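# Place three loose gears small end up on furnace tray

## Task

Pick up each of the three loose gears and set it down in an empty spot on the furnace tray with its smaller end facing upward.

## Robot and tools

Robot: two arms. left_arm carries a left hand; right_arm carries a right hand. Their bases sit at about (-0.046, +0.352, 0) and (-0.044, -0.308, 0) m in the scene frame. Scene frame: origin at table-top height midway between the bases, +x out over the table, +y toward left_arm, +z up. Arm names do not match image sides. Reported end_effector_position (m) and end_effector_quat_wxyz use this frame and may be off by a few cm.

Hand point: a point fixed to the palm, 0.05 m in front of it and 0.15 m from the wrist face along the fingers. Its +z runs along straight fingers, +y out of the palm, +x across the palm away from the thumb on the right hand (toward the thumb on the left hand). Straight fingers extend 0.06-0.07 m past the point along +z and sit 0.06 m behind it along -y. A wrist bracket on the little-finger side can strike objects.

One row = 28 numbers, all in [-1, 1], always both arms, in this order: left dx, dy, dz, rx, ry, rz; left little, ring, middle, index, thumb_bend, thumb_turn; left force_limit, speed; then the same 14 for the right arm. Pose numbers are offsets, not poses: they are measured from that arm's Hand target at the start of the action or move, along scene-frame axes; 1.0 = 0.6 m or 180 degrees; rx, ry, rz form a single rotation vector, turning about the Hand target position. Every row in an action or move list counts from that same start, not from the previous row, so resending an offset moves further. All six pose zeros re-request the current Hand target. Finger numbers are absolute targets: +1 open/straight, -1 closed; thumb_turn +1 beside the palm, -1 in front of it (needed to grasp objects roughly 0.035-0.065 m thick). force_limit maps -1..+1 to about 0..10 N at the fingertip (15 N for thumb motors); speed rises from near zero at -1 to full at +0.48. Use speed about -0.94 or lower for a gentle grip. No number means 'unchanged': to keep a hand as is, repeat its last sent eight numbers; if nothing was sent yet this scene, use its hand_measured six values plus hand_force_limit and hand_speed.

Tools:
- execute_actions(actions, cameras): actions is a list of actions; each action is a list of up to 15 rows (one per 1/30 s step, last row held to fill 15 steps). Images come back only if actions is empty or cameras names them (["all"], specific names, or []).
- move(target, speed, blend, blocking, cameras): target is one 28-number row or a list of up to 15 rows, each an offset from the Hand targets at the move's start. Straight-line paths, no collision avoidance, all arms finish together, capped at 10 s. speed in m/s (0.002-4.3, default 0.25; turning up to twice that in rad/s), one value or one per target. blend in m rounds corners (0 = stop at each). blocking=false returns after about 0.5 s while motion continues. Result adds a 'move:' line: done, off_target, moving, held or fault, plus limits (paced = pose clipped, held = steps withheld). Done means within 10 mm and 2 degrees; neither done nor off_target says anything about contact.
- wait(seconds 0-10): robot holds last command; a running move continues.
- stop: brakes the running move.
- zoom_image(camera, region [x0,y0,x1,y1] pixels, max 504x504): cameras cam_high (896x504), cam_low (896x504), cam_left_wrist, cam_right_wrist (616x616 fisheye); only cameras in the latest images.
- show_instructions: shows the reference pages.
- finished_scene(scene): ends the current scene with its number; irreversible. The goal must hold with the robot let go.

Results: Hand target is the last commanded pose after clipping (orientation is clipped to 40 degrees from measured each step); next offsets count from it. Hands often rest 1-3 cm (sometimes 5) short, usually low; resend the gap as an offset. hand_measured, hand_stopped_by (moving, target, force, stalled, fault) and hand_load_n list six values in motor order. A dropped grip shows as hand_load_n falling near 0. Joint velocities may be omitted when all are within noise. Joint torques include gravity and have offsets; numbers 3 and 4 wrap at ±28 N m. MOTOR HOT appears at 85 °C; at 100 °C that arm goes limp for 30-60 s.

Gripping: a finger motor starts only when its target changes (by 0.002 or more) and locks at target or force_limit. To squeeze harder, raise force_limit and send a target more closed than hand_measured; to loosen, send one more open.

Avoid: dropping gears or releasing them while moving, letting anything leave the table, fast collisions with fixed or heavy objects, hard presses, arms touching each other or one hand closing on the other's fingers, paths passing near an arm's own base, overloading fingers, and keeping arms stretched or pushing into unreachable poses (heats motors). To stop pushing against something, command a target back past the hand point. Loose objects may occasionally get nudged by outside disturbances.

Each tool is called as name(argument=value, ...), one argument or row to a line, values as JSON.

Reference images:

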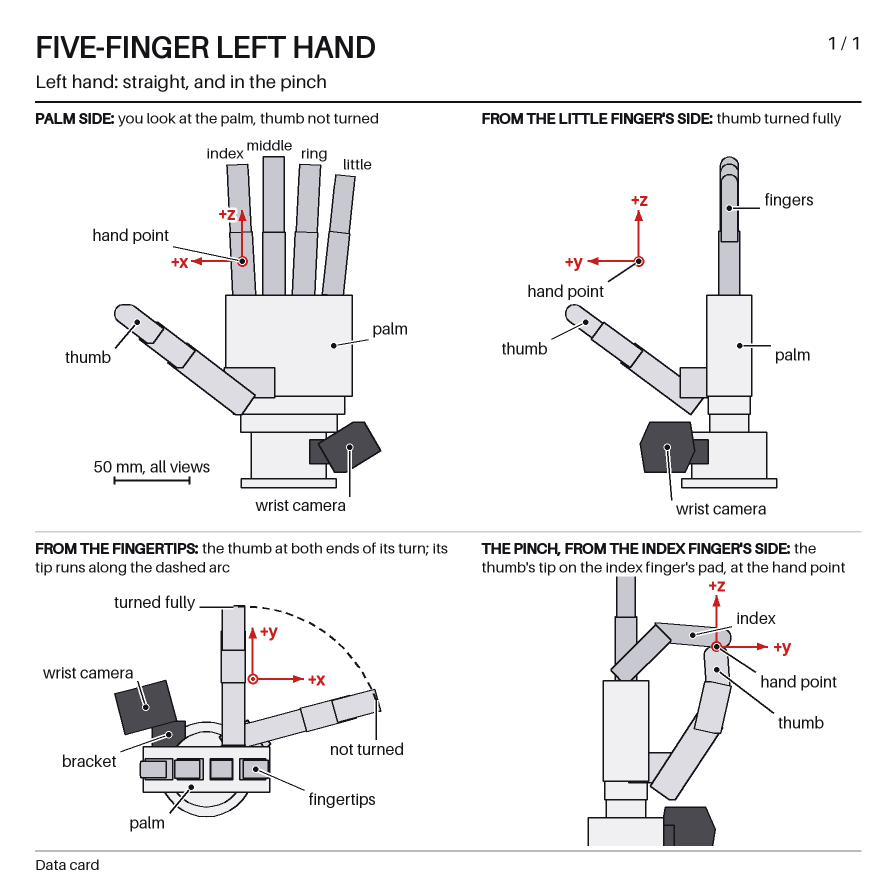

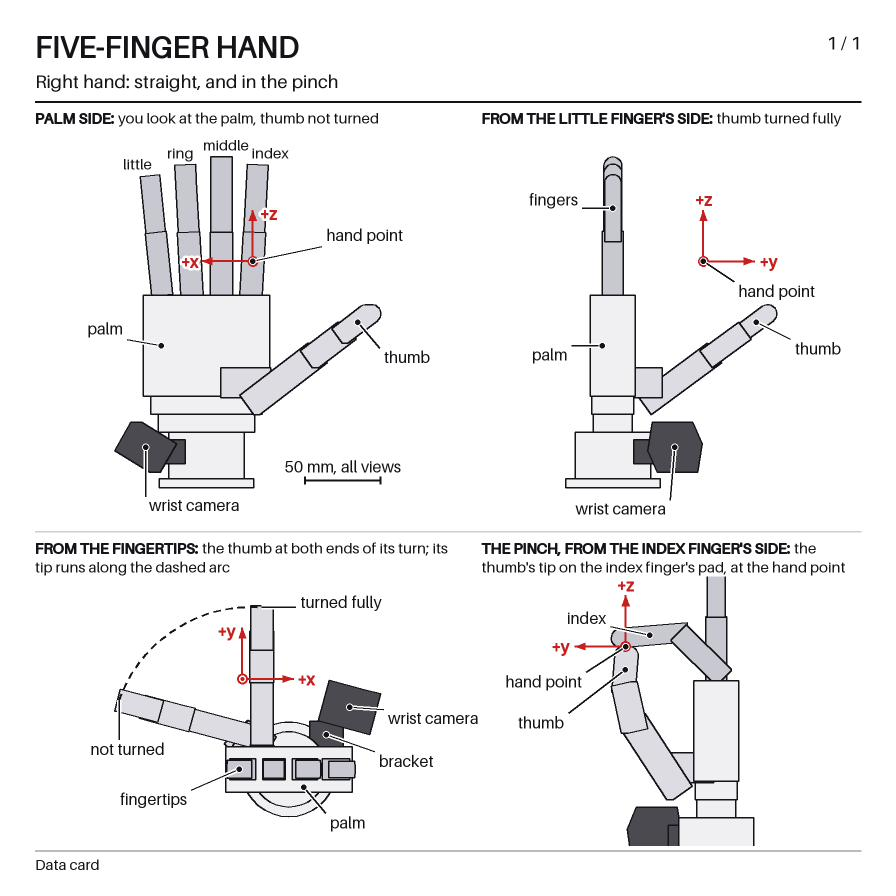

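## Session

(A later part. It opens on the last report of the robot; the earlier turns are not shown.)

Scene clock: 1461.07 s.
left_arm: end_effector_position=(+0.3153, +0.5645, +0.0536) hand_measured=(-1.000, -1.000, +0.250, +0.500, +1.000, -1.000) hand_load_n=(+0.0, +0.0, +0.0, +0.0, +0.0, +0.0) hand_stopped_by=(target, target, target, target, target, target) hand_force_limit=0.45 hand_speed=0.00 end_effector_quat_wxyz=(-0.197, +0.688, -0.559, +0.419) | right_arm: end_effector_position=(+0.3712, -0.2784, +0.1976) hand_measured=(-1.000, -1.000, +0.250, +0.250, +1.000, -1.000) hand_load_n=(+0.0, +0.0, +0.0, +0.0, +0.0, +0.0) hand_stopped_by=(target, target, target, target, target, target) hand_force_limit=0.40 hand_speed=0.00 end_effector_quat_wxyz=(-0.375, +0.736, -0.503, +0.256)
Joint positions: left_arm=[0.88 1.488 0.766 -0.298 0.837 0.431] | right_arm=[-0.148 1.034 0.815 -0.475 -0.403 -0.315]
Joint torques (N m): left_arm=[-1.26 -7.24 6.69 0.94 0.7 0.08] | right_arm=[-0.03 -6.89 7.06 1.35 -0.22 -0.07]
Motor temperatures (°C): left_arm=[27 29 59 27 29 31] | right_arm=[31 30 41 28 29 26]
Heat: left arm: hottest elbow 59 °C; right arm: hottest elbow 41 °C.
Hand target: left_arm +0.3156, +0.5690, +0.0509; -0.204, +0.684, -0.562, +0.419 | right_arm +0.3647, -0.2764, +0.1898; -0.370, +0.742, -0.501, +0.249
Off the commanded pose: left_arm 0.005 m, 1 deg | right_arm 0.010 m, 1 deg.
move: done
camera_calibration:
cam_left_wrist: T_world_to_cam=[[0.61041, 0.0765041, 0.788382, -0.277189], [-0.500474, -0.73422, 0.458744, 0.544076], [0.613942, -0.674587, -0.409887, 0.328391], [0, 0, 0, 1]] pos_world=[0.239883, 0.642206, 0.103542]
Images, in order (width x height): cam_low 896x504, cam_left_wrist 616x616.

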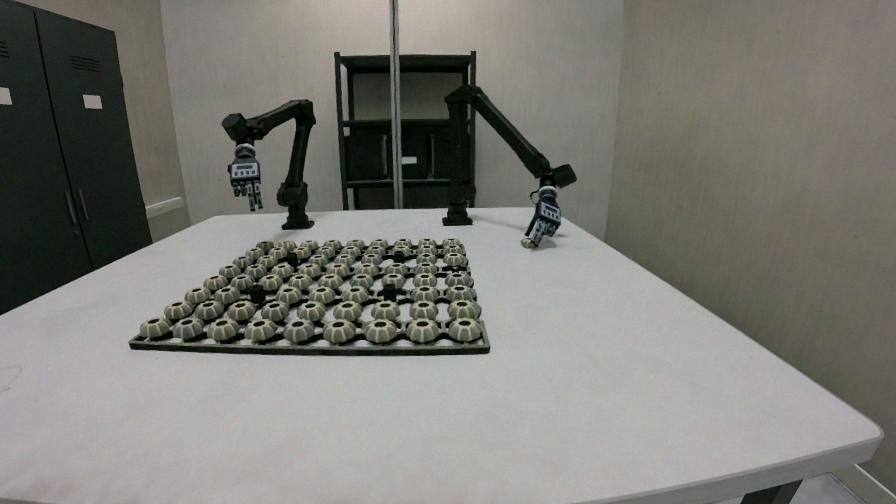

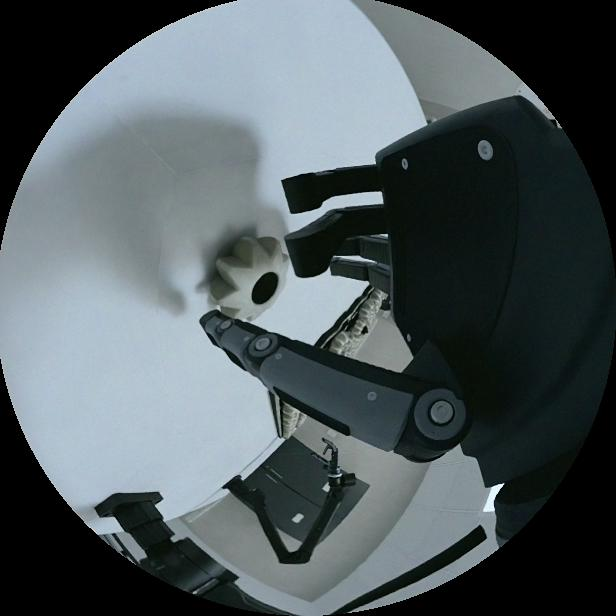

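move(
  target=[-0.0075,-0.0045,-0.0155,0,0,0,-1,-1,0.25,0.5,1,-1,0.45,0, 0,0,0,0,0,0,-1,-1,0.25,0.25,1,-1,0.4,0],
  speed=0.06,
  cameras=["cam_left_wrist","cam_low"],
)

zoom_image(
  camera="cam_left_wrist",
  region=[190, 200, 340, 350],
)

zoom_image(
  camera="cam_low",
  region=[490, 190, 560, 260],
)

Scene clock: 1469.17 s.
left_arm: end_effector_position=(+0.3127, +0.5632, +0.0472) hand_measured=(-1.000, -1.000, +0.250, +0.500, +1.000, -1.000) hand_load_n=(+0.0, +0.0, +0.0, -0.5, +0.0, +0.0) hand_stopped_by=(target, target, target, target, target, target) hand_force_limit=0.45 hand_speed=0.00 end_effector_quat_wxyz=(-0.201, +0.686, -0.560, +0.419) | right_arm: end_effector_position=(+0.3712, -0.2784, +0.1976) hand_measured=(-1.000, -1.000, +0.250, +0.250, +1.000, -1.000) hand_load_n=(+0.0, +0.0, +0.0, +0.0, +0.0, +0.0) hand_stopped_by=(target, target, target, target, target, target) hand_force_limit=0.40 hand_speed=0.00 end_effector_quat_wxyz=(-0.375, +0.736, -0.503, +0.256)
Joint positions: left_arm=[0.883 1.493 0.748 -0.272 0.84 0.438] | right_arm=[-0.148 1.034 0.815 -0.475 -0.403 -0.315]
Joint torques (N m): left_arm=[-1.14 -6.95 6.19 0.88 0.7 0.06] | right_arm=[-0.03 -6.95 7.06 1.36 -0.22 -0.07]
Motor temperatures (°C): left_arm=[27 30 58 27 29 31] | right_arm=[31 30 41 28 29 26]
Heat: left arm: hottest elbow 58 °C; right arm: hottest elbow 41 °C.
Hand target: left_arm +0.3110, +0.5662, +0.0415; -0.203, +0.684, -0.562, +0.419 | right_arm +0.3647, -0.2764, +0.1898; -0.370, +0.742, -0.501, +0.249
Off the commanded pose: left_arm 0.007 m, 0 deg | right_arm 0.010 m, 1 deg.
move: done
camera_calibration:
cam_left_wrist: T_world_to_cam=[[0.606505, 0.070214, 0.791973, -0.265928], [-0.504052, -0.736385, 0.451297, 0.547432], [0.614884, -0.67291, -0.41123, 0.325327], [0, 0, 0, 1]] pos_world=[0.237182, 0.640708, 0.0973375]
Images, in order (width x height): cam_low 896x504, cam_left_wrist 616x616.

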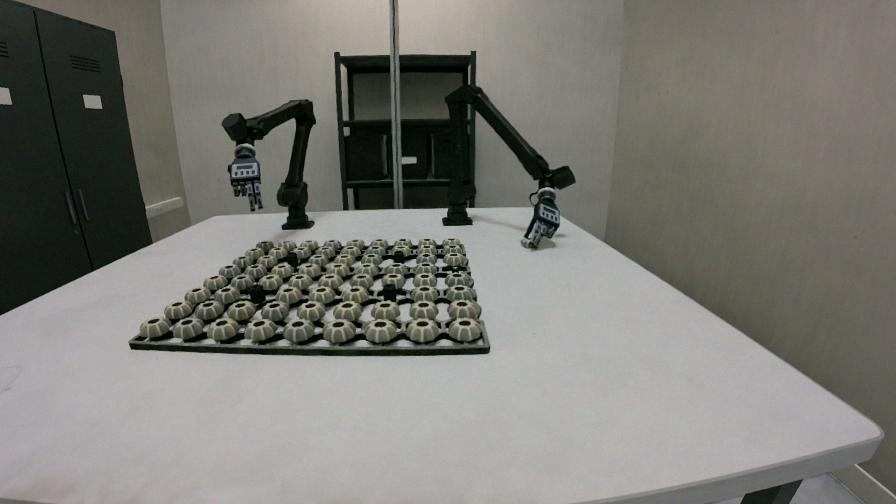

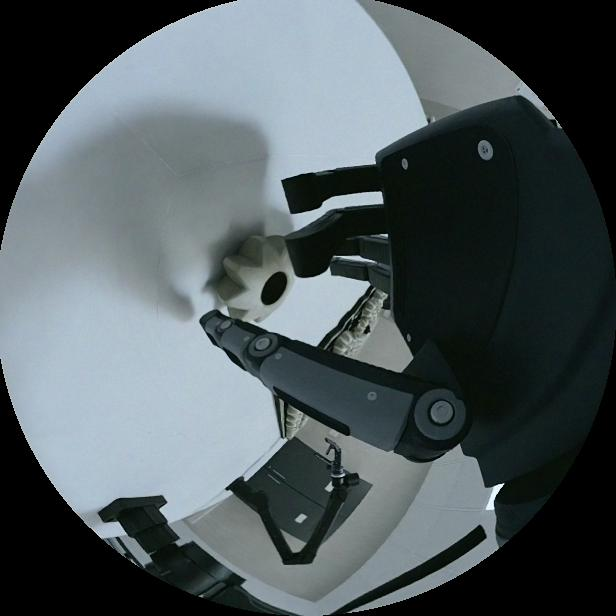

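Scaled by 3.360 from the camera's 616x616 image, which has a finer 880x880 frame.

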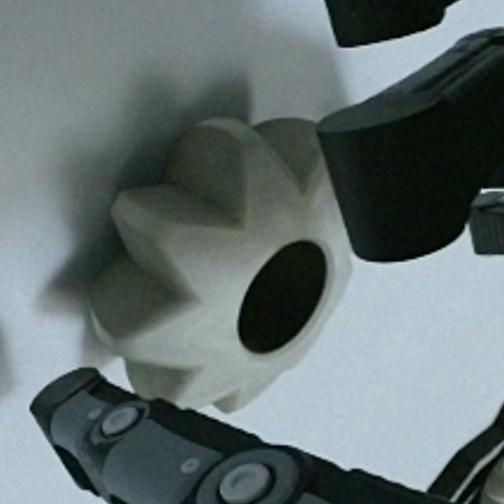

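Scaled by 7.200.

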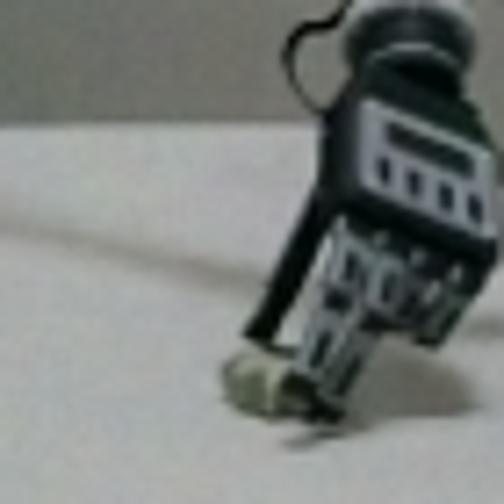

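move(
  target=[
    [-0.001,-0.003,-0.005,0,0,0,-1,-1,0.25,0.5,1,-1,0.45,0, 0,0,0,0,0,0,-1,-1,0.25,0.25,1,-1,0.4,0],
    [-0.001,-0.003,-0.005,0,0,0,-1,-1,-0.35,0.5,0.3,-1,0.5,-0.9, 0,0,0,0,0,0,-1,-1,0.25,0.25,1,-1,0.4,0],
  ],
  speed=0.06,
  cameras=["cam_left_wrist","cam_low"],
)

zoom_image(
  camera="cam_left_wrist",
  region=[190, 200, 340, 350],
)

zoom_image(
  camera="cam_low",
  region=[490, 190, 560, 260],
)

Scene clock: 1476.63 s.
left_arm: end_effector_position=(+0.3123, +0.5628, +0.0446) hand_measured=(-1.000, -1.000, +0.058, +0.500, +0.890, -1.000) hand_load_n=(+0.0, +0.0, +10.5, +0.0, +10.5, +2.0) hand_stopped_by=(target, target, force, target, force, target) hand_force_limit=0.50 hand_speed=-0.90 end_effector_quat_wxyz=(-0.203, +0.684, -0.561, +0.419) | right_arm: end_effector_position=(+0.3712, -0.2784, +0.1976) hand_measured=(-1.000, -1.000, +0.250, +0.250, +1.000, -1.000) hand_load_n=(+0.5, +0.0, +0.0, +0.0, +0.0, +0.0) hand_stopped_by=(target, target, target, target, target, target) hand_force_limit=0.40 hand_speed=0.00 end_effector_quat_wxyz=(-0.375, +0.736, -0.503, +0.256)
Joint positions: left_arm=[0.883 1.495 0.741 -0.257 0.84 0.438] | right_arm=[-0.148 1.034 0.815 -0.475 -0.403 -0.315]
Joint torques (N m): left_arm=[-1.32 -6.95 6.09 0.87 0.66 0.03] | right_arm=[-0.03 -6.95 7.08 1.35 -0.22 -0.07]
Motor temperatures (°C): left_arm=[27 30 58 27 30 30] | right_arm=[31 30 41 28 29 26]
Heat: left arm: hottest elbow 58 °C; right arm: hottest elbow 41 °C.
Hand target: left_arm +0.3105, +0.5645, +0.0386; -0.204, +0.684, -0.562, +0.419 | right_arm +0.3647, -0.2764, +0.1898; -0.370, +0.742, -0.501, +0.249
Off the commanded pose: left_arm 0.007 m, 0 deg | right_arm 0.010 m, 1 deg.
move: done
camera_calibration:
cam_left_wrist: T_world_to_cam=[[0.603949, 0.0665203, 0.794242, -0.260766], [-0.505762, -0.738188, 0.446412, 0.549933], [0.615996, -0.671307, -0.412185, 0.322962], [0, 0, 0, 1]] pos_world=[0.236682, 0.640107, 0.0947346]
Images, in order (width x height): cam_low 896x504, cam_left_wrist 616x616.

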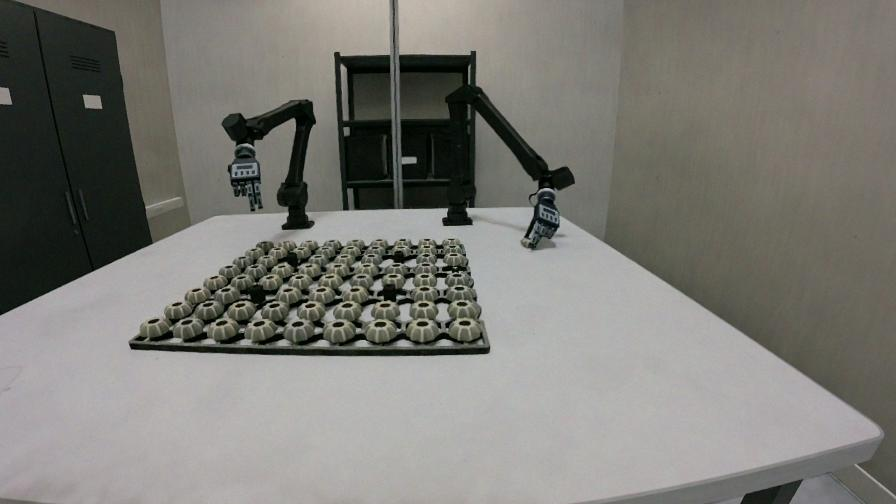

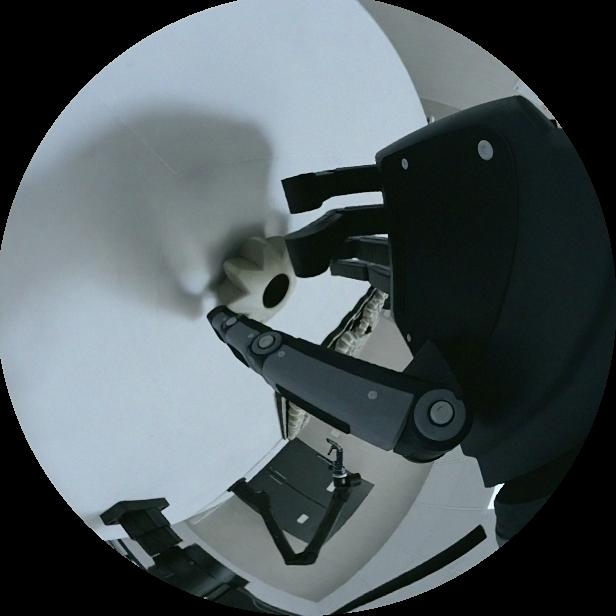

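Scaled by 3.360 from the camera's 616x616 image, which has a finer 880x880 frame.

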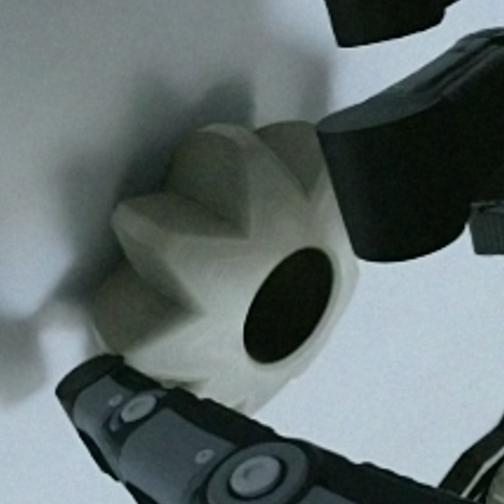

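Scaled by 7.200.

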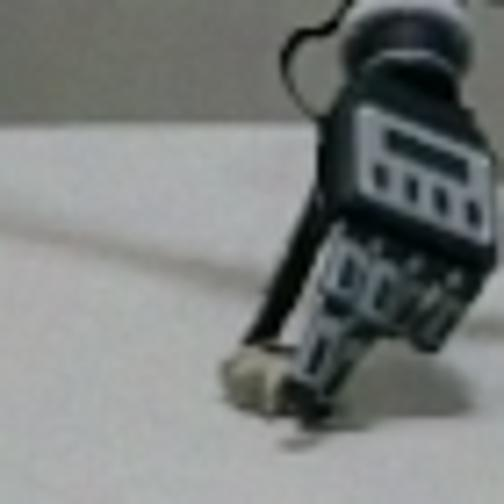

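move(
  target=[
    [0.018,0.012,0.067,0,0,0,-1,-1,-0.35,0.5,0.3,-1,0.5,-0.9, 0,0,0,0,0,0,-1,-1,0.25,0.25,1,-1,0.4,0],
    [0.03,0.02,0.2,0,0,0,-1,-1,-0.35,0.5,0.3,-1,0.5,-0.9, 0,0,0,0,0,0,-1,-1,0.25,0.25,1,-1,0.4,0],
  ],
  speed=[0.05,0.1],
  blend=[0.01,0],
  cameras=["cam_left_wrist","cam_low"],
)

zoom_image(
  camera="cam_left_wrist",
  region=[190, 200, 340, 350],
)

zoom_image(
  camera="cam_low",
  region=[490, 170, 570, 250],
)

Scene clock: 1487.27 s.
left_arm: end_effector_position=(+0.3148, +0.5650, +0.1337) hand_measured=(-1.000, -1.000, +0.058, +0.500, +0.886, -1.000) hand_load_n=(+0.0, +0.0, +0.0, +0.0, +0.0, +0.0) hand_stopped_by=(target, target, force, target, force, target) hand_force_limit=0.50 hand_speed=-0.90 end_effector_quat_wxyz=(-0.182, +0.694, -0.557, +0.418) | right_arm: end_effector_position=(+0.3712, -0.2784, +0.1976) hand_measured=(-1.000, -1.000, +0.250, +0.250, +1.000, -1.000) hand_load_n=(+0.0, +0.0, +0.0, +0.0, +0.5, +0.0) hand_stopped_by=(target, target, target, target, target, target) hand_force_limit=0.40 hand_speed=0.00 end_effector_quat_wxyz=(-0.375, +0.736, -0.503, +0.256)
Joint positions: left_arm=[0.88 1.367 0.9 -0.593 0.836 0.438] | right_arm=[-0.148 1.034 0.815 -0.475 -0.403 -0.315]
Joint torques (N m): left_arm=[-2.32 -8.41 11.66 0.14 0.49 -0.16] | right_arm=[0.03 -6.89 7.06 1.36 -0.22 -0.07]
Motor temperatures (°C): left_arm=[27 29 58 27 30 30] | right_arm=[31 30 41 28 29 26]
Heat: left arm: hottest elbow 58 °C; right arm: hottest elbow 41 °C.
Hand target: left_arm +0.3285, +0.5765, +0.1587; -0.204, +0.684, -0.562, +0.419 | right_arm +0.3647, -0.2764, +0.1898; -0.370, +0.742, -0.501, +0.249
Off the commanded pose: left_arm 0.031 m, 3 deg | right_arm 0.010 m, 1 deg.
move: off_target (left_arm)
camera_calibration:
cam_left_wrist: T_world_to_cam=[[0.629306, 0.0934635, 0.771517, -0.353426], [-0.491385, -0.72126, 0.488185, 0.493334], [0.602092, -0.68633, -0.407967, 0.37193], [0, 0, 0, 1]] pos_world=[0.240894, 0.644121, 0.183571]
Images, in order (width x height): cam_low 896x504, cam_left_wrist 616x616.

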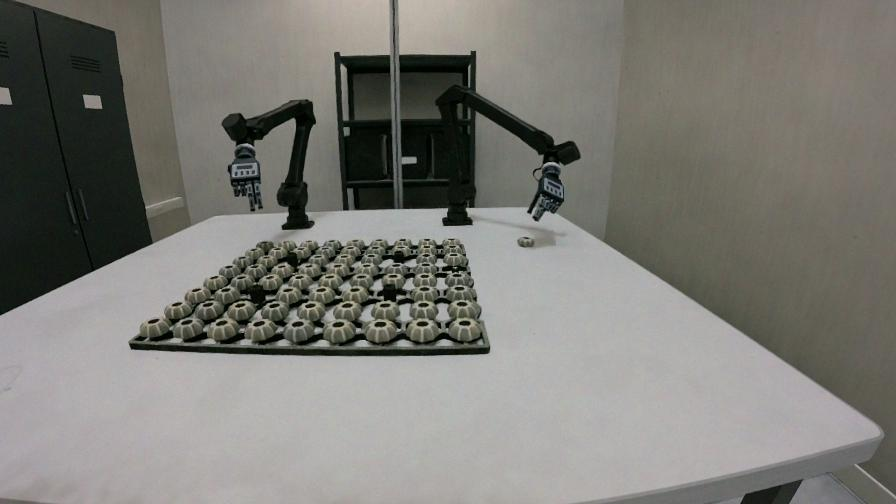

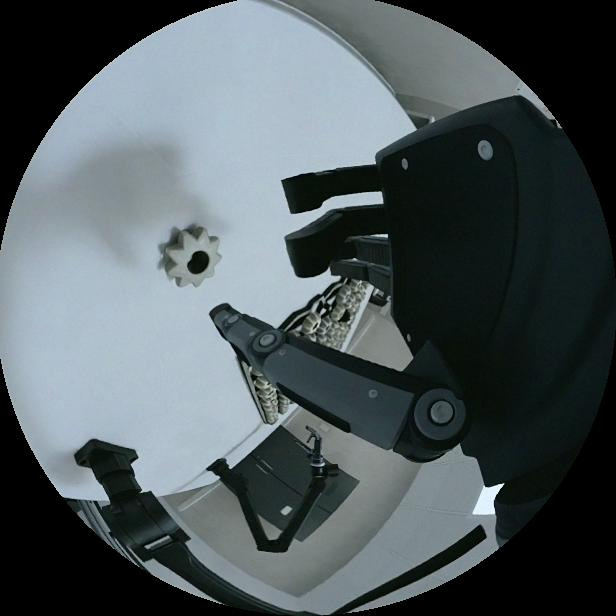

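Scaled by 3.360 from the camera's 616x616 image, which has a finer 880x880 frame.

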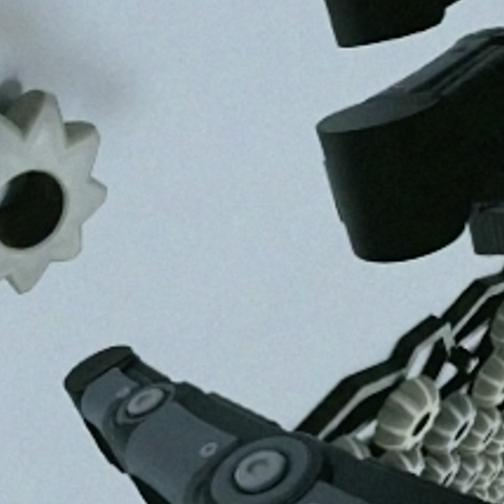

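Scaled by 6.300.

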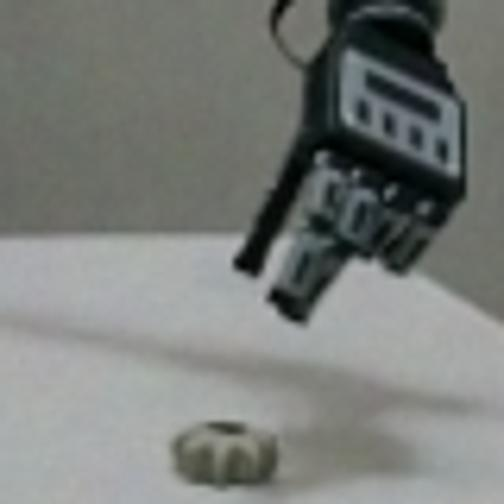

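zoom_image(
  camera="cam_left_wrist",
  region=[140, 205, 240, 305],
)

Scaled by 5.040 from the camera's 616x616 image, which has a finer 880x880 frame.

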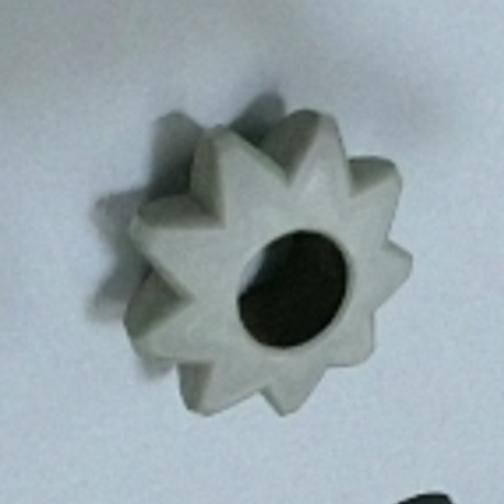

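move(
  target=[
    [-0.0442,-0.0208,-0.08,0.0275,0.0047,0.0944,-1,-1,0.25,0.25,1,-1,0.45,0, 0,0,0,0,0,0,-1,-1,0.25,0.25,1,-1,0.4,0],
    [-0.0442,-0.0208,-0.1445,0.0275,0.0047,0.0944,-1,-1,0.25,0.25,1,-1,0.45,0, 0,0,0,0,0,0,-1,-1,0.25,0.25,1,-1,0.4,0],
  ],
  speed=0.15,
  cameras=["cam_left_wrist"],
)

zoom_image(
  camera="cam_left_wrist",
  region=[180, 180, 330, 330],
)

Scene clock: 1515.60 s.
left_arm: end_effector_position=(+0.2978, +0.5642, +0.0705) hand_measured=(-1.000, -1.000, +0.250, +0.250, +1.000, -1.000) hand_load_n=(+0.0, +0.0, +0.0, +0.0, +0.0, +0.0) hand_stopped_by=(target, target, target, target, target, target) hand_force_limit=0.45 hand_speed=0.00 end_effector_quat_wxyz=(-0.286, +0.754, -0.476, +0.351) | right_arm: end_effector_position=(+0.3712, -0.2784, +0.1976) hand_measured=(-1.000, -1.000, +0.250, +0.250, +1.000, -1.000) hand_load_n=(+0.0, +0.0, +0.0, +0.0, +0.0, +0.0) hand_stopped_by=(target, target, target, target, target, target) hand_force_limit=0.40 hand_speed=0.00 end_effector_quat_wxyz=(-0.375, +0.736, -0.503, +0.256)
Joint positions: left_arm=[0.853 1.258 0.591 -0.114 0.577 0.171] | right_arm=[-0.148 1.034 0.815 -0.475 -0.403 -0.315]
Joint torques (N m): left_arm=[-2.26 -5.19 7.25 1.32 0.28 -0.2] | right_arm=[-0.03 -6.95 7.06 1.35 -0.22 -0.07]
Motor temperatures (°C): left_arm=[27 31 60 27 29 30] | right_arm=[31 30 41 28 29 26]
Heat: left arm: hottest elbow 60 °C; right arm: hottest elbow 41 °C.
Hand target: left_arm +0.3020, +0.5640, +0.0719; -0.288, +0.753, -0.474, +0.354 | right_arm +0.3647, -0.2764, +0.1898; -0.370, +0.742, -0.501, +0.249
Off the commanded pose: left_arm 0.004 m, 1 deg | right_arm 0.010 m, 1 deg.
move: done
camera_calibration:
cam_left_wrist: T_world_to_cam=[[0.58889, 0.169886, 0.790157, -0.326208], [-0.255955, -0.888135, 0.381711, 0.546769], [0.766613, -0.42703, -0.47953, 0.165565], [0, 0, 0, 1]] pos_world=[0.205125, 0.611724, 0.128441]
Images, in order (width x height): cam_left_wrist 616x616.

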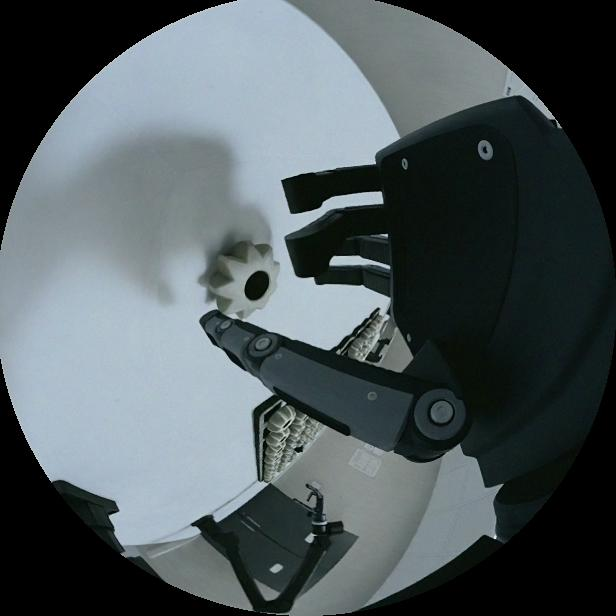

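Scaled by 3.360 from the camera's 616x616 image, which has a finer 880x880 frame.

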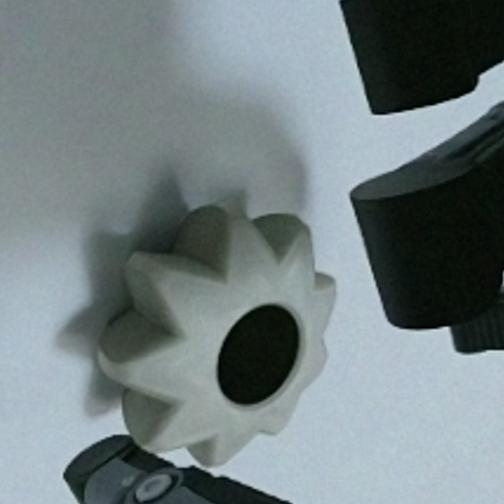

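move(
  target=[0.006,-0.008,-0.038,0,0,0,-1,-1,0.25,0.25,1,-1,0.45,0, 0,0,0,0,0,0,-1,-1,0.25,0.25,1,-1,0.4,0],
  speed=0.08,
  cameras=["cam_left_wrist"],
)

zoom_image(
  camera="cam_left_wrist",
  region=[190, 200, 340, 350],
)

Scene clock: 1523.70 s.
left_arm: end_effector_position=(+0.3026, +0.5607, +0.0508) hand_measured=(-1.000, -1.000, +0.250, +0.250, +1.000, -1.000) hand_load_n=(+0.0, +0.0, +0.0, +0.0, +0.0, +0.0) hand_stopped_by=(target, target, target, target, target, target) hand_force_limit=0.45 hand_speed=0.00 end_effector_quat_wxyz=(-0.289, +0.752, -0.477, +0.352) | right_arm: end_effector_position=(+0.3712, -0.2784, +0.1976) hand_measured=(-1.000, -1.000, +0.250, +0.250, +1.000, -1.000) hand_load_n=(+0.0, +0.0, +0.0, +0.0, +0.0, +0.0) hand_stopped_by=(target, target, target, target, target, target) hand_force_limit=0.40 hand_speed=0.00 end_effector_quat_wxyz=(-0.375, +0.736, -0.503, +0.256)
Joint positions: left_arm=[0.835 1.306 0.559 -0.019 0.564 0.157] | right_arm=[-0.148 1.034 0.815 -0.475 -0.403 -0.315]
Joint torques (N m): left_arm=[-2.2 -5.07 6.63 1.35 0.25 -0.19] | right_arm=[-0.03 -6.95 7.06 1.36 -0.22 -0.07]
Motor temperatures (°C): left_arm=[27 30 59 27 29 30] | right_arm=[31 30 41 28 29 26]
Heat: left arm: hottest elbow 59 °C; right arm: hottest elbow 41 °C.
Hand target: left_arm +0.3055, +0.5591, +0.0490; -0.288, +0.753, -0.474, +0.354 | right_arm +0.3647, -0.2764, +0.1898; -0.370, +0.742, -0.501, +0.249
Off the commanded pose: left_arm 0.004 m, 0 deg | right_arm 0.010 m, 1 deg.
move: done
camera_calibration:
cam_left_wrist: T_world_to_cam=[[0.584792, 0.164545, 0.794319, -0.308903], [-0.258634, -0.890285, 0.374835, 0.554722], [0.768848, -0.424638, -0.478075, 0.148913], [0, 0, 0, 1]] pos_world=[0.209622, 0.607923, 0.10863]
Images, in order (width x height): cam_left_wrist 616x616.

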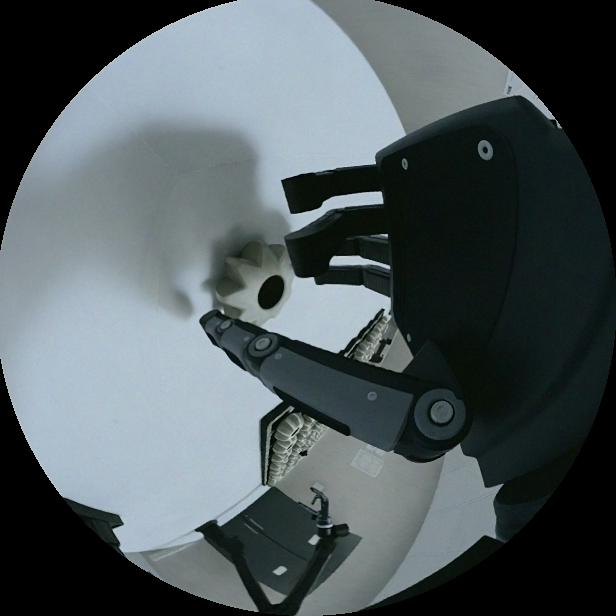

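Scaled by 3.360 from the camera's 616x616 image, which has a finer 880x880 frame.

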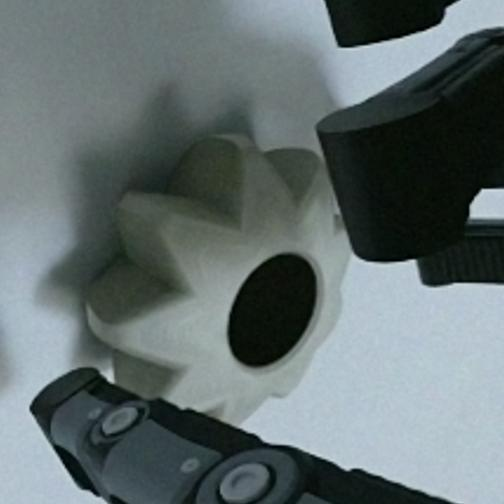

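move(
  target=[-0.002,-0.001,-0.014,0,0,0,-1,-1,0.25,0.25,1,-1,0.45,0, 0,0,0,0,0,0,-1,-1,0.25,0.25,1,-1,0.4,0],
  speed=0.06,
  cameras=["cam_left_wrist"],
)

zoom_image(
  camera="cam_left_wrist",
  region=[190, 200, 340, 350],
)

Scene clock: 1529.17 s.
left_arm: end_effector_position=(+0.3025, +0.5605, +0.0442) hand_measured=(-1.000, -1.000, +0.250, +0.250, +1.000, -1.000) hand_load_n=(+0.0, +0.0, +0.0, +0.0, +0.0, +0.0) hand_stopped_by=(target, target, target, target, target, target) hand_force_limit=0.45 hand_speed=0.00 end_effector_quat_wxyz=(-0.291, +0.751, -0.477, +0.352) | right_arm: end_effector_position=(+0.3712, -0.2784, +0.1976) hand_measured=(-1.000, -1.000, +0.250, +0.250, +1.000, -1.000) hand_load_n=(+0.0, +0.0, +0.0, -0.5, +0.0, +0.0) hand_stopped_by=(target, target, target, target, target, target) hand_force_limit=0.40 hand_speed=0.00 end_effector_quat_wxyz=(-0.375, +0.736, -0.503, +0.256)
Joint positions: left_arm=[0.835 1.322 0.548 0.013 0.564 0.156] | right_arm=[-0.148 1.034 0.815 -0.475 -0.403 -0.315]
Joint torques (N m): left_arm=[-2.08 -4.84 6.38 1.32 0.29 -0.18] | right_arm=[-0.03 -6.89 7.06 1.36 -0.22 -0.07]
Motor temperatures (°C): left_arm=[27 30 59 27 29 30] | right_arm=[31 30 41 28 29 26]
Heat: left arm: hottest elbow 59 °C; right arm: hottest elbow 41 °C.
Hand target: left_arm +0.3044, +0.5586, +0.0408; -0.288, +0.753, -0.474, +0.354 | right_arm +0.3647, -0.2764, +0.1898; -0.370, +0.742, -0.501, +0.249
Off the commanded pose: left_arm 0.004 m, 1 deg | right_arm 0.010 m, 1 deg.
move: done
camera_calibration:
cam_left_wrist: T_world_to_cam=[[0.582514, 0.162435, 0.796425, -0.301727], [-0.259471, -0.891403, 0.371586, 0.558112], [0.770294, -0.423103, -0.477107, 0.144429], [0, 0, 0, 1]] pos_world=[0.209321, 0.607622, 0.101824]
Images, in order (width x height): cam_left_wrist 616x616.

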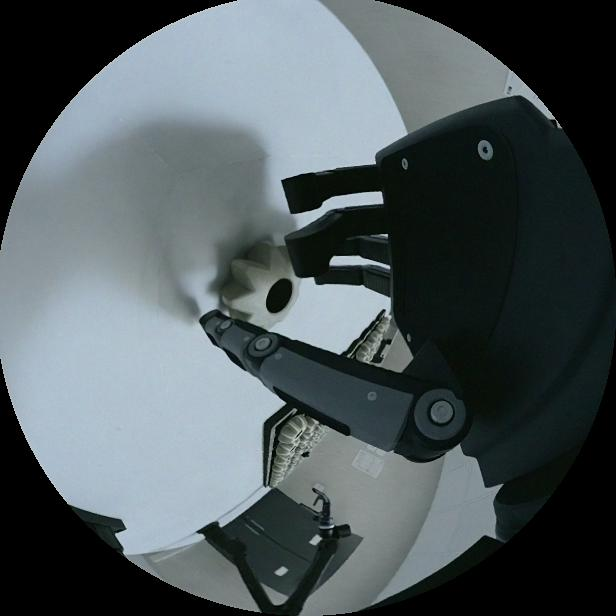

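Scaled by 3.360 from the camera's 616x616 image, which has a finer 880x880 frame.

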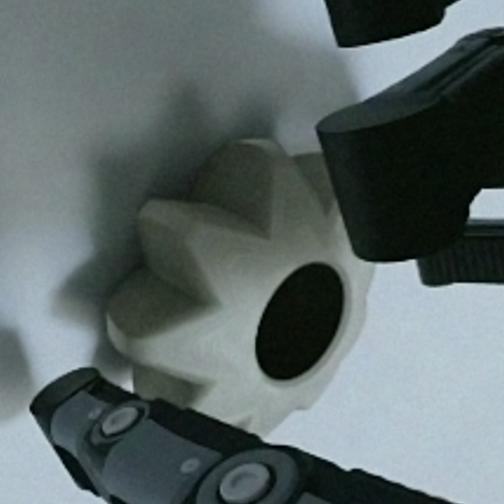

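move(
  target=[
    [-0.002,-0.0005,-0.008,0,0,0,-1,-1,0.25,0.25,1,-1,0.45,0, 0,0,0,0,0,0,-1,-1,0.25,0.25,1,-1,0.4,0],
    [-0.002,-0.0005,-0.008,0,0,0,-1,-1,-0.35,-0.35,0.3,-1,0.45,-0.9, 0,0,0,0,0,0,-1,-1,0.25,0.25,1,-1,0.4,0],
  ],
  speed=0.06,
  cameras=["cam_left_wrist"],
)

zoom_image(
  camera="cam_left_wrist",
  region=[190, 200, 340, 350],
)

Scene clock: 1534.23 s.
left_arm: end_effector_position=(+0.3027, +0.5607, +0.0407) hand_measured=(-1.000, -1.000, -0.016, -0.008, +0.880, -1.000) hand_load_n=(+0.0, +0.0, +7.0, +6.5, +13.0, -0.5) hand_stopped_by=(target, target, force, force, force, target) hand_force_limit=0.45 hand_speed=-0.90 end_effector_quat_wxyz=(-0.293, +0.750, -0.477, +0.352) | right_arm: end_effector_position=(+0.3712, -0.2784, +0.1976) hand_measured=(-1.000, -1.000, +0.250, +0.250, +1.000, -1.000) hand_load_n=(+0.0, +0.0, +0.0, +0.0, +0.0, +0.0) hand_stopped_by=(target, target, target, target, target, target) hand_force_limit=0.40 hand_speed=0.00 end_effector_quat_wxyz=(-0.375, +0.736, -0.503, +0.256)
Joint positions: left_arm=[0.835 1.331 0.541 0.034 0.564 0.156] | right_arm=[-0.148 1.034 0.815 -0.475 -0.403 -0.315]
Joint torques (N m): left_arm=[-1.96 -4.84 6.2 1.24 0.35 -0.16] | right_arm=[-0.03 -6.95 7.06 1.35 -0.22 -0.07]
Motor temperatures (°C): left_arm=[27 30 59 27 29 30] | right_arm=[31 30 41 28 29 26]
Heat: left arm: hottest elbow 59 °C; right arm: hottest elbow 41 °C.
Hand target: left_arm +0.3031, +0.5582, +0.0359; -0.288, +0.753, -0.474, +0.354 | right_arm +0.3647, -0.2764, +0.1898; -0.370, +0.742, -0.501, +0.249
Off the commanded pose: left_arm 0.005 m, 1 deg | right_arm 0.010 m, 1 deg.
move: done
camera_calibration:
cam_left_wrist: T_world_to_cam=[[0.579622, 0.159292, 0.799165, -0.296591], [-0.2608, -0.892863, 0.367122, 0.560965], [0.772025, -0.421214, -0.475979, 0.141045], [0, 0, 0, 1]] pos_world=[0.20932, 0.60752, 0.0982171]
Images, in order (width x height): cam_left_wrist 616x616.

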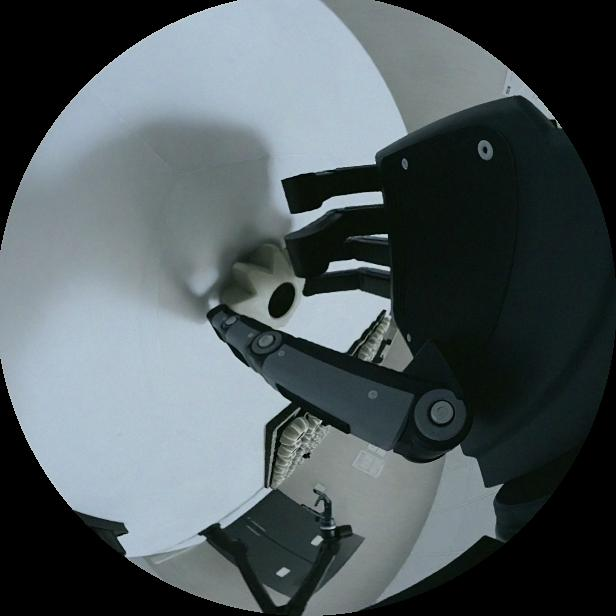

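Scaled by 3.360 from the camera's 616x616 image, which has a finer 880x880 frame.

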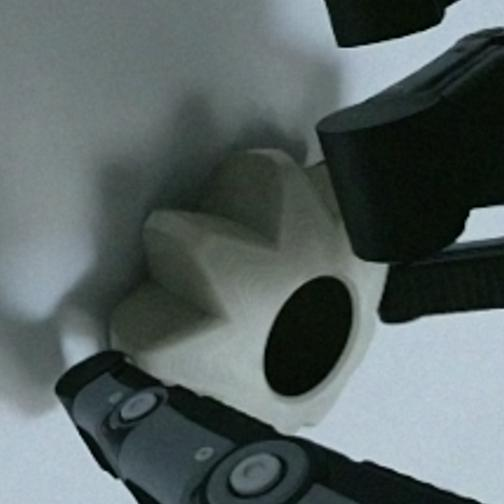

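move(
  target=[
    [0.016,0.013,0.067,0,0,0,-1,-1,-0.35,-0.35,0.3,-1,0.45,-0.9, 0,0,0,0,0,0,-1,-1,0.25,0.25,1,-1,0.4,0],
    [0.03,0.02,0.2,0,0,0,-1,-1,-0.35,-0.35,0.3,-1,0.45,-0.9, 0,0,0,0,0,0,-1,-1,0.25,0.25,1,-1,0.4,0],
    [0.0698,-0.0637,0.207,0.5901,0.1636,-0.056,-1,-1,-0.35,-0.35,0.3,-1,0.45,-0.9, 0,0,0,0,0,0,-1,-1,0.25,0.25,1,-1,0.4,0],
    [0.0698,-0.0637,0.05,0.5901,0.1636,-0.056,-1,-1,-0.35,-0.35,0.3,-1,0.45,-0.9, 0,0,0,0,0,0,-1,-1,0.25,0.25,1,-1,0.4,0],
  ],
  speed=[0.05,0.12,0.25,0.12],
  blend=[0.01,0.03,0,0],
  cameras=["cam_left_wrist","cam_low"],
)

zoom_image(
  camera="cam_left_wrist",
  region=[200, 220, 420, 440],
)

zoom_image(
  camera="cam_low",
  region=[470, 200, 540, 270],
)

Scene clock: 1550.80 s.
left_arm: end_effector_position=(+0.3379, +0.5219, +0.0526) hand_measured=(-1.000, -1.000, -0.016, -0.008, +0.880, -1.000) hand_load_n=(+0.0, +0.0, +7.0, +7.0, +13.0, +2.0) hand_stopped_by=(target, target, force, force, force, target) hand_force_limit=0.45 hand_speed=-0.90 end_effector_quat_wxyz=(+0.616, -0.249, +0.679, +0.312) | right_arm: end_effector_position=(+0.3712, -0.2784, +0.1976) hand_measured=(-1.000, -1.000, +0.250, +0.250, +1.000, -1.000) hand_load_n=(+0.0, +0.0, +0.0, +0.0, +0.0, +0.0) hand_stopped_by=(target, target, target, target, target, target) hand_force_limit=0.40 hand_speed=0.00 end_effector_quat_wxyz=(-0.375, +0.736, -0.503, +0.256)
Joint positions: left_arm=[-0.056 1.873 0.371 1.429 -0.868 1.633] | right_arm=[-0.148 1.034 0.815 -0.475 -0.403 -0.315]
Joint torques (N m): left_arm=[-2.14 -8.35 2.66 1.98 -0.09 0.37] | right_arm=[-0.03 -6.95 7.06 1.35 -0.22 -0.06]
Motor temperatures (°C): left_arm=[27 30 59 27 29 31] | right_arm=[31 30 41 28 29 26]
Heat: left arm: hottest elbow 59 °C; right arm: hottest elbow 41 °C.
Hand target: left_arm +0.3450, +0.5200, +0.0659; +0.628, -0.243, +0.669, +0.316 | right_arm +0.3647, -0.2764, +0.1898; -0.370, +0.742, -0.501, +0.249
Off the commanded pose: left_arm 0.015 m, 2 deg | right_arm 0.010 m, 1 deg.
move: off_target (left_arm)
camera_calibration:
cam_left_wrist: T_world_to_cam=[[0.693261, -0.636926, -0.337216, 0.116585], [-0.580264, -0.215807, -0.785316, 0.346495], [0.427415, 0.740103, -0.519196, -0.384187], [0, 0, 0, 1]] pos_world=[0.284442, 0.43337, 0.111954]
Images, in order (width x height): cam_low 896x504, cam_left_wrist 616x616.

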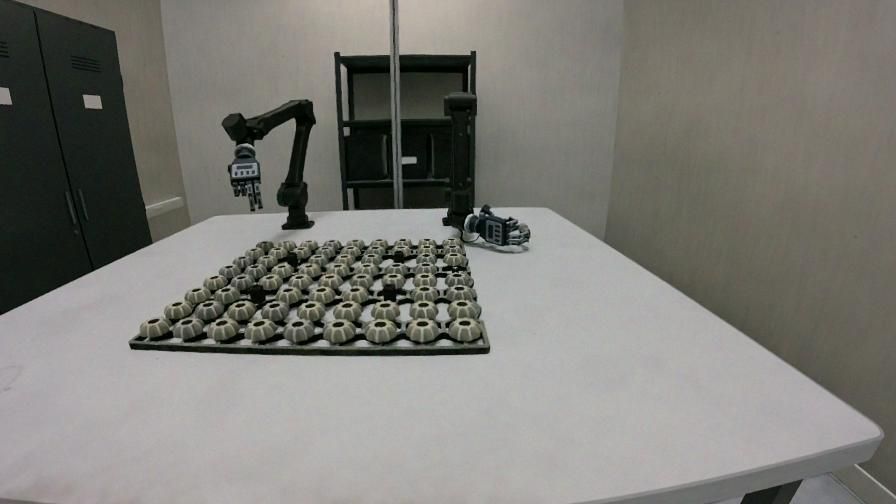

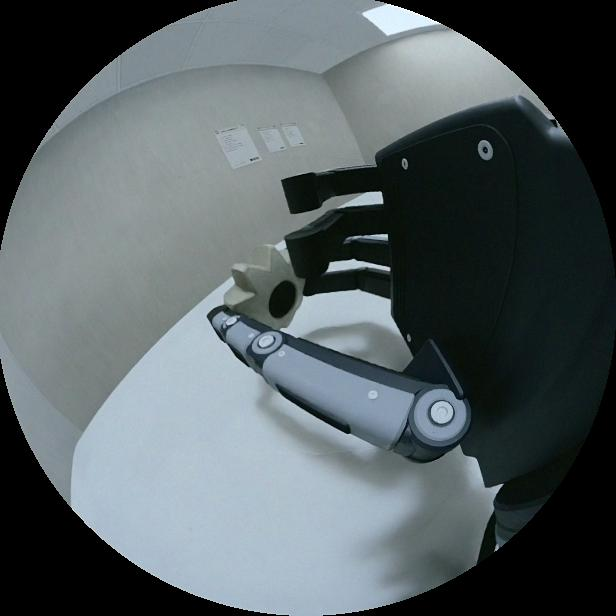

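Scaled by 2.291 from the camera's 616x616 image, which has a finer 880x880 frame.

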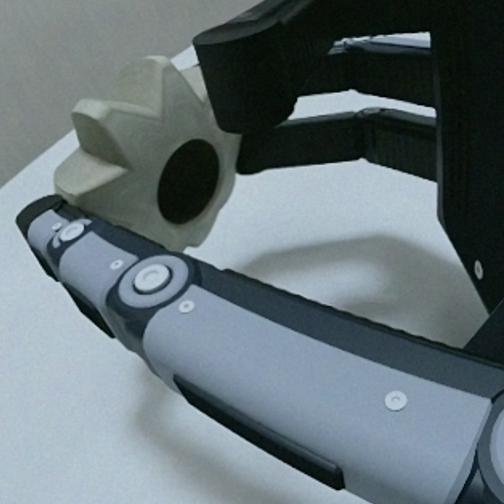

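Scaled by 7.200.

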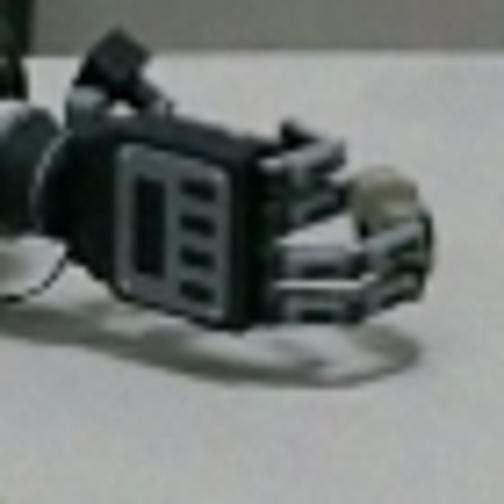

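zoom_image(
  camera="cam_left_wrist",
  region=[252, 268, 312, 328],
)

Scaled by 8.400 from the camera's 616x616 image, which has a finer 880x880 frame.

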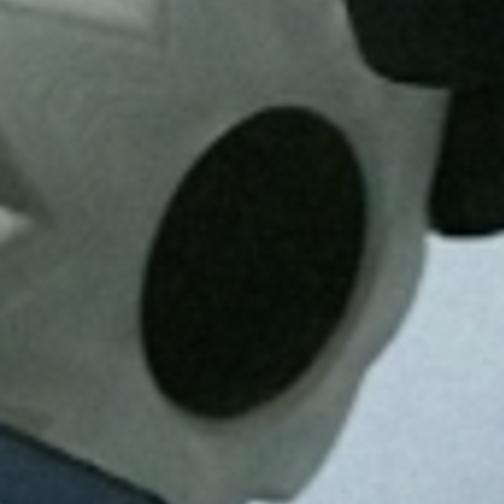

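zoom_image(
  camera="cam_low",
  region=[505, 215, 540, 250],
)

Scaled by 14.400.

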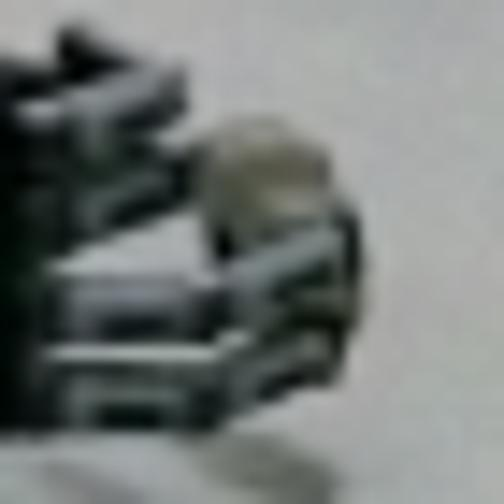

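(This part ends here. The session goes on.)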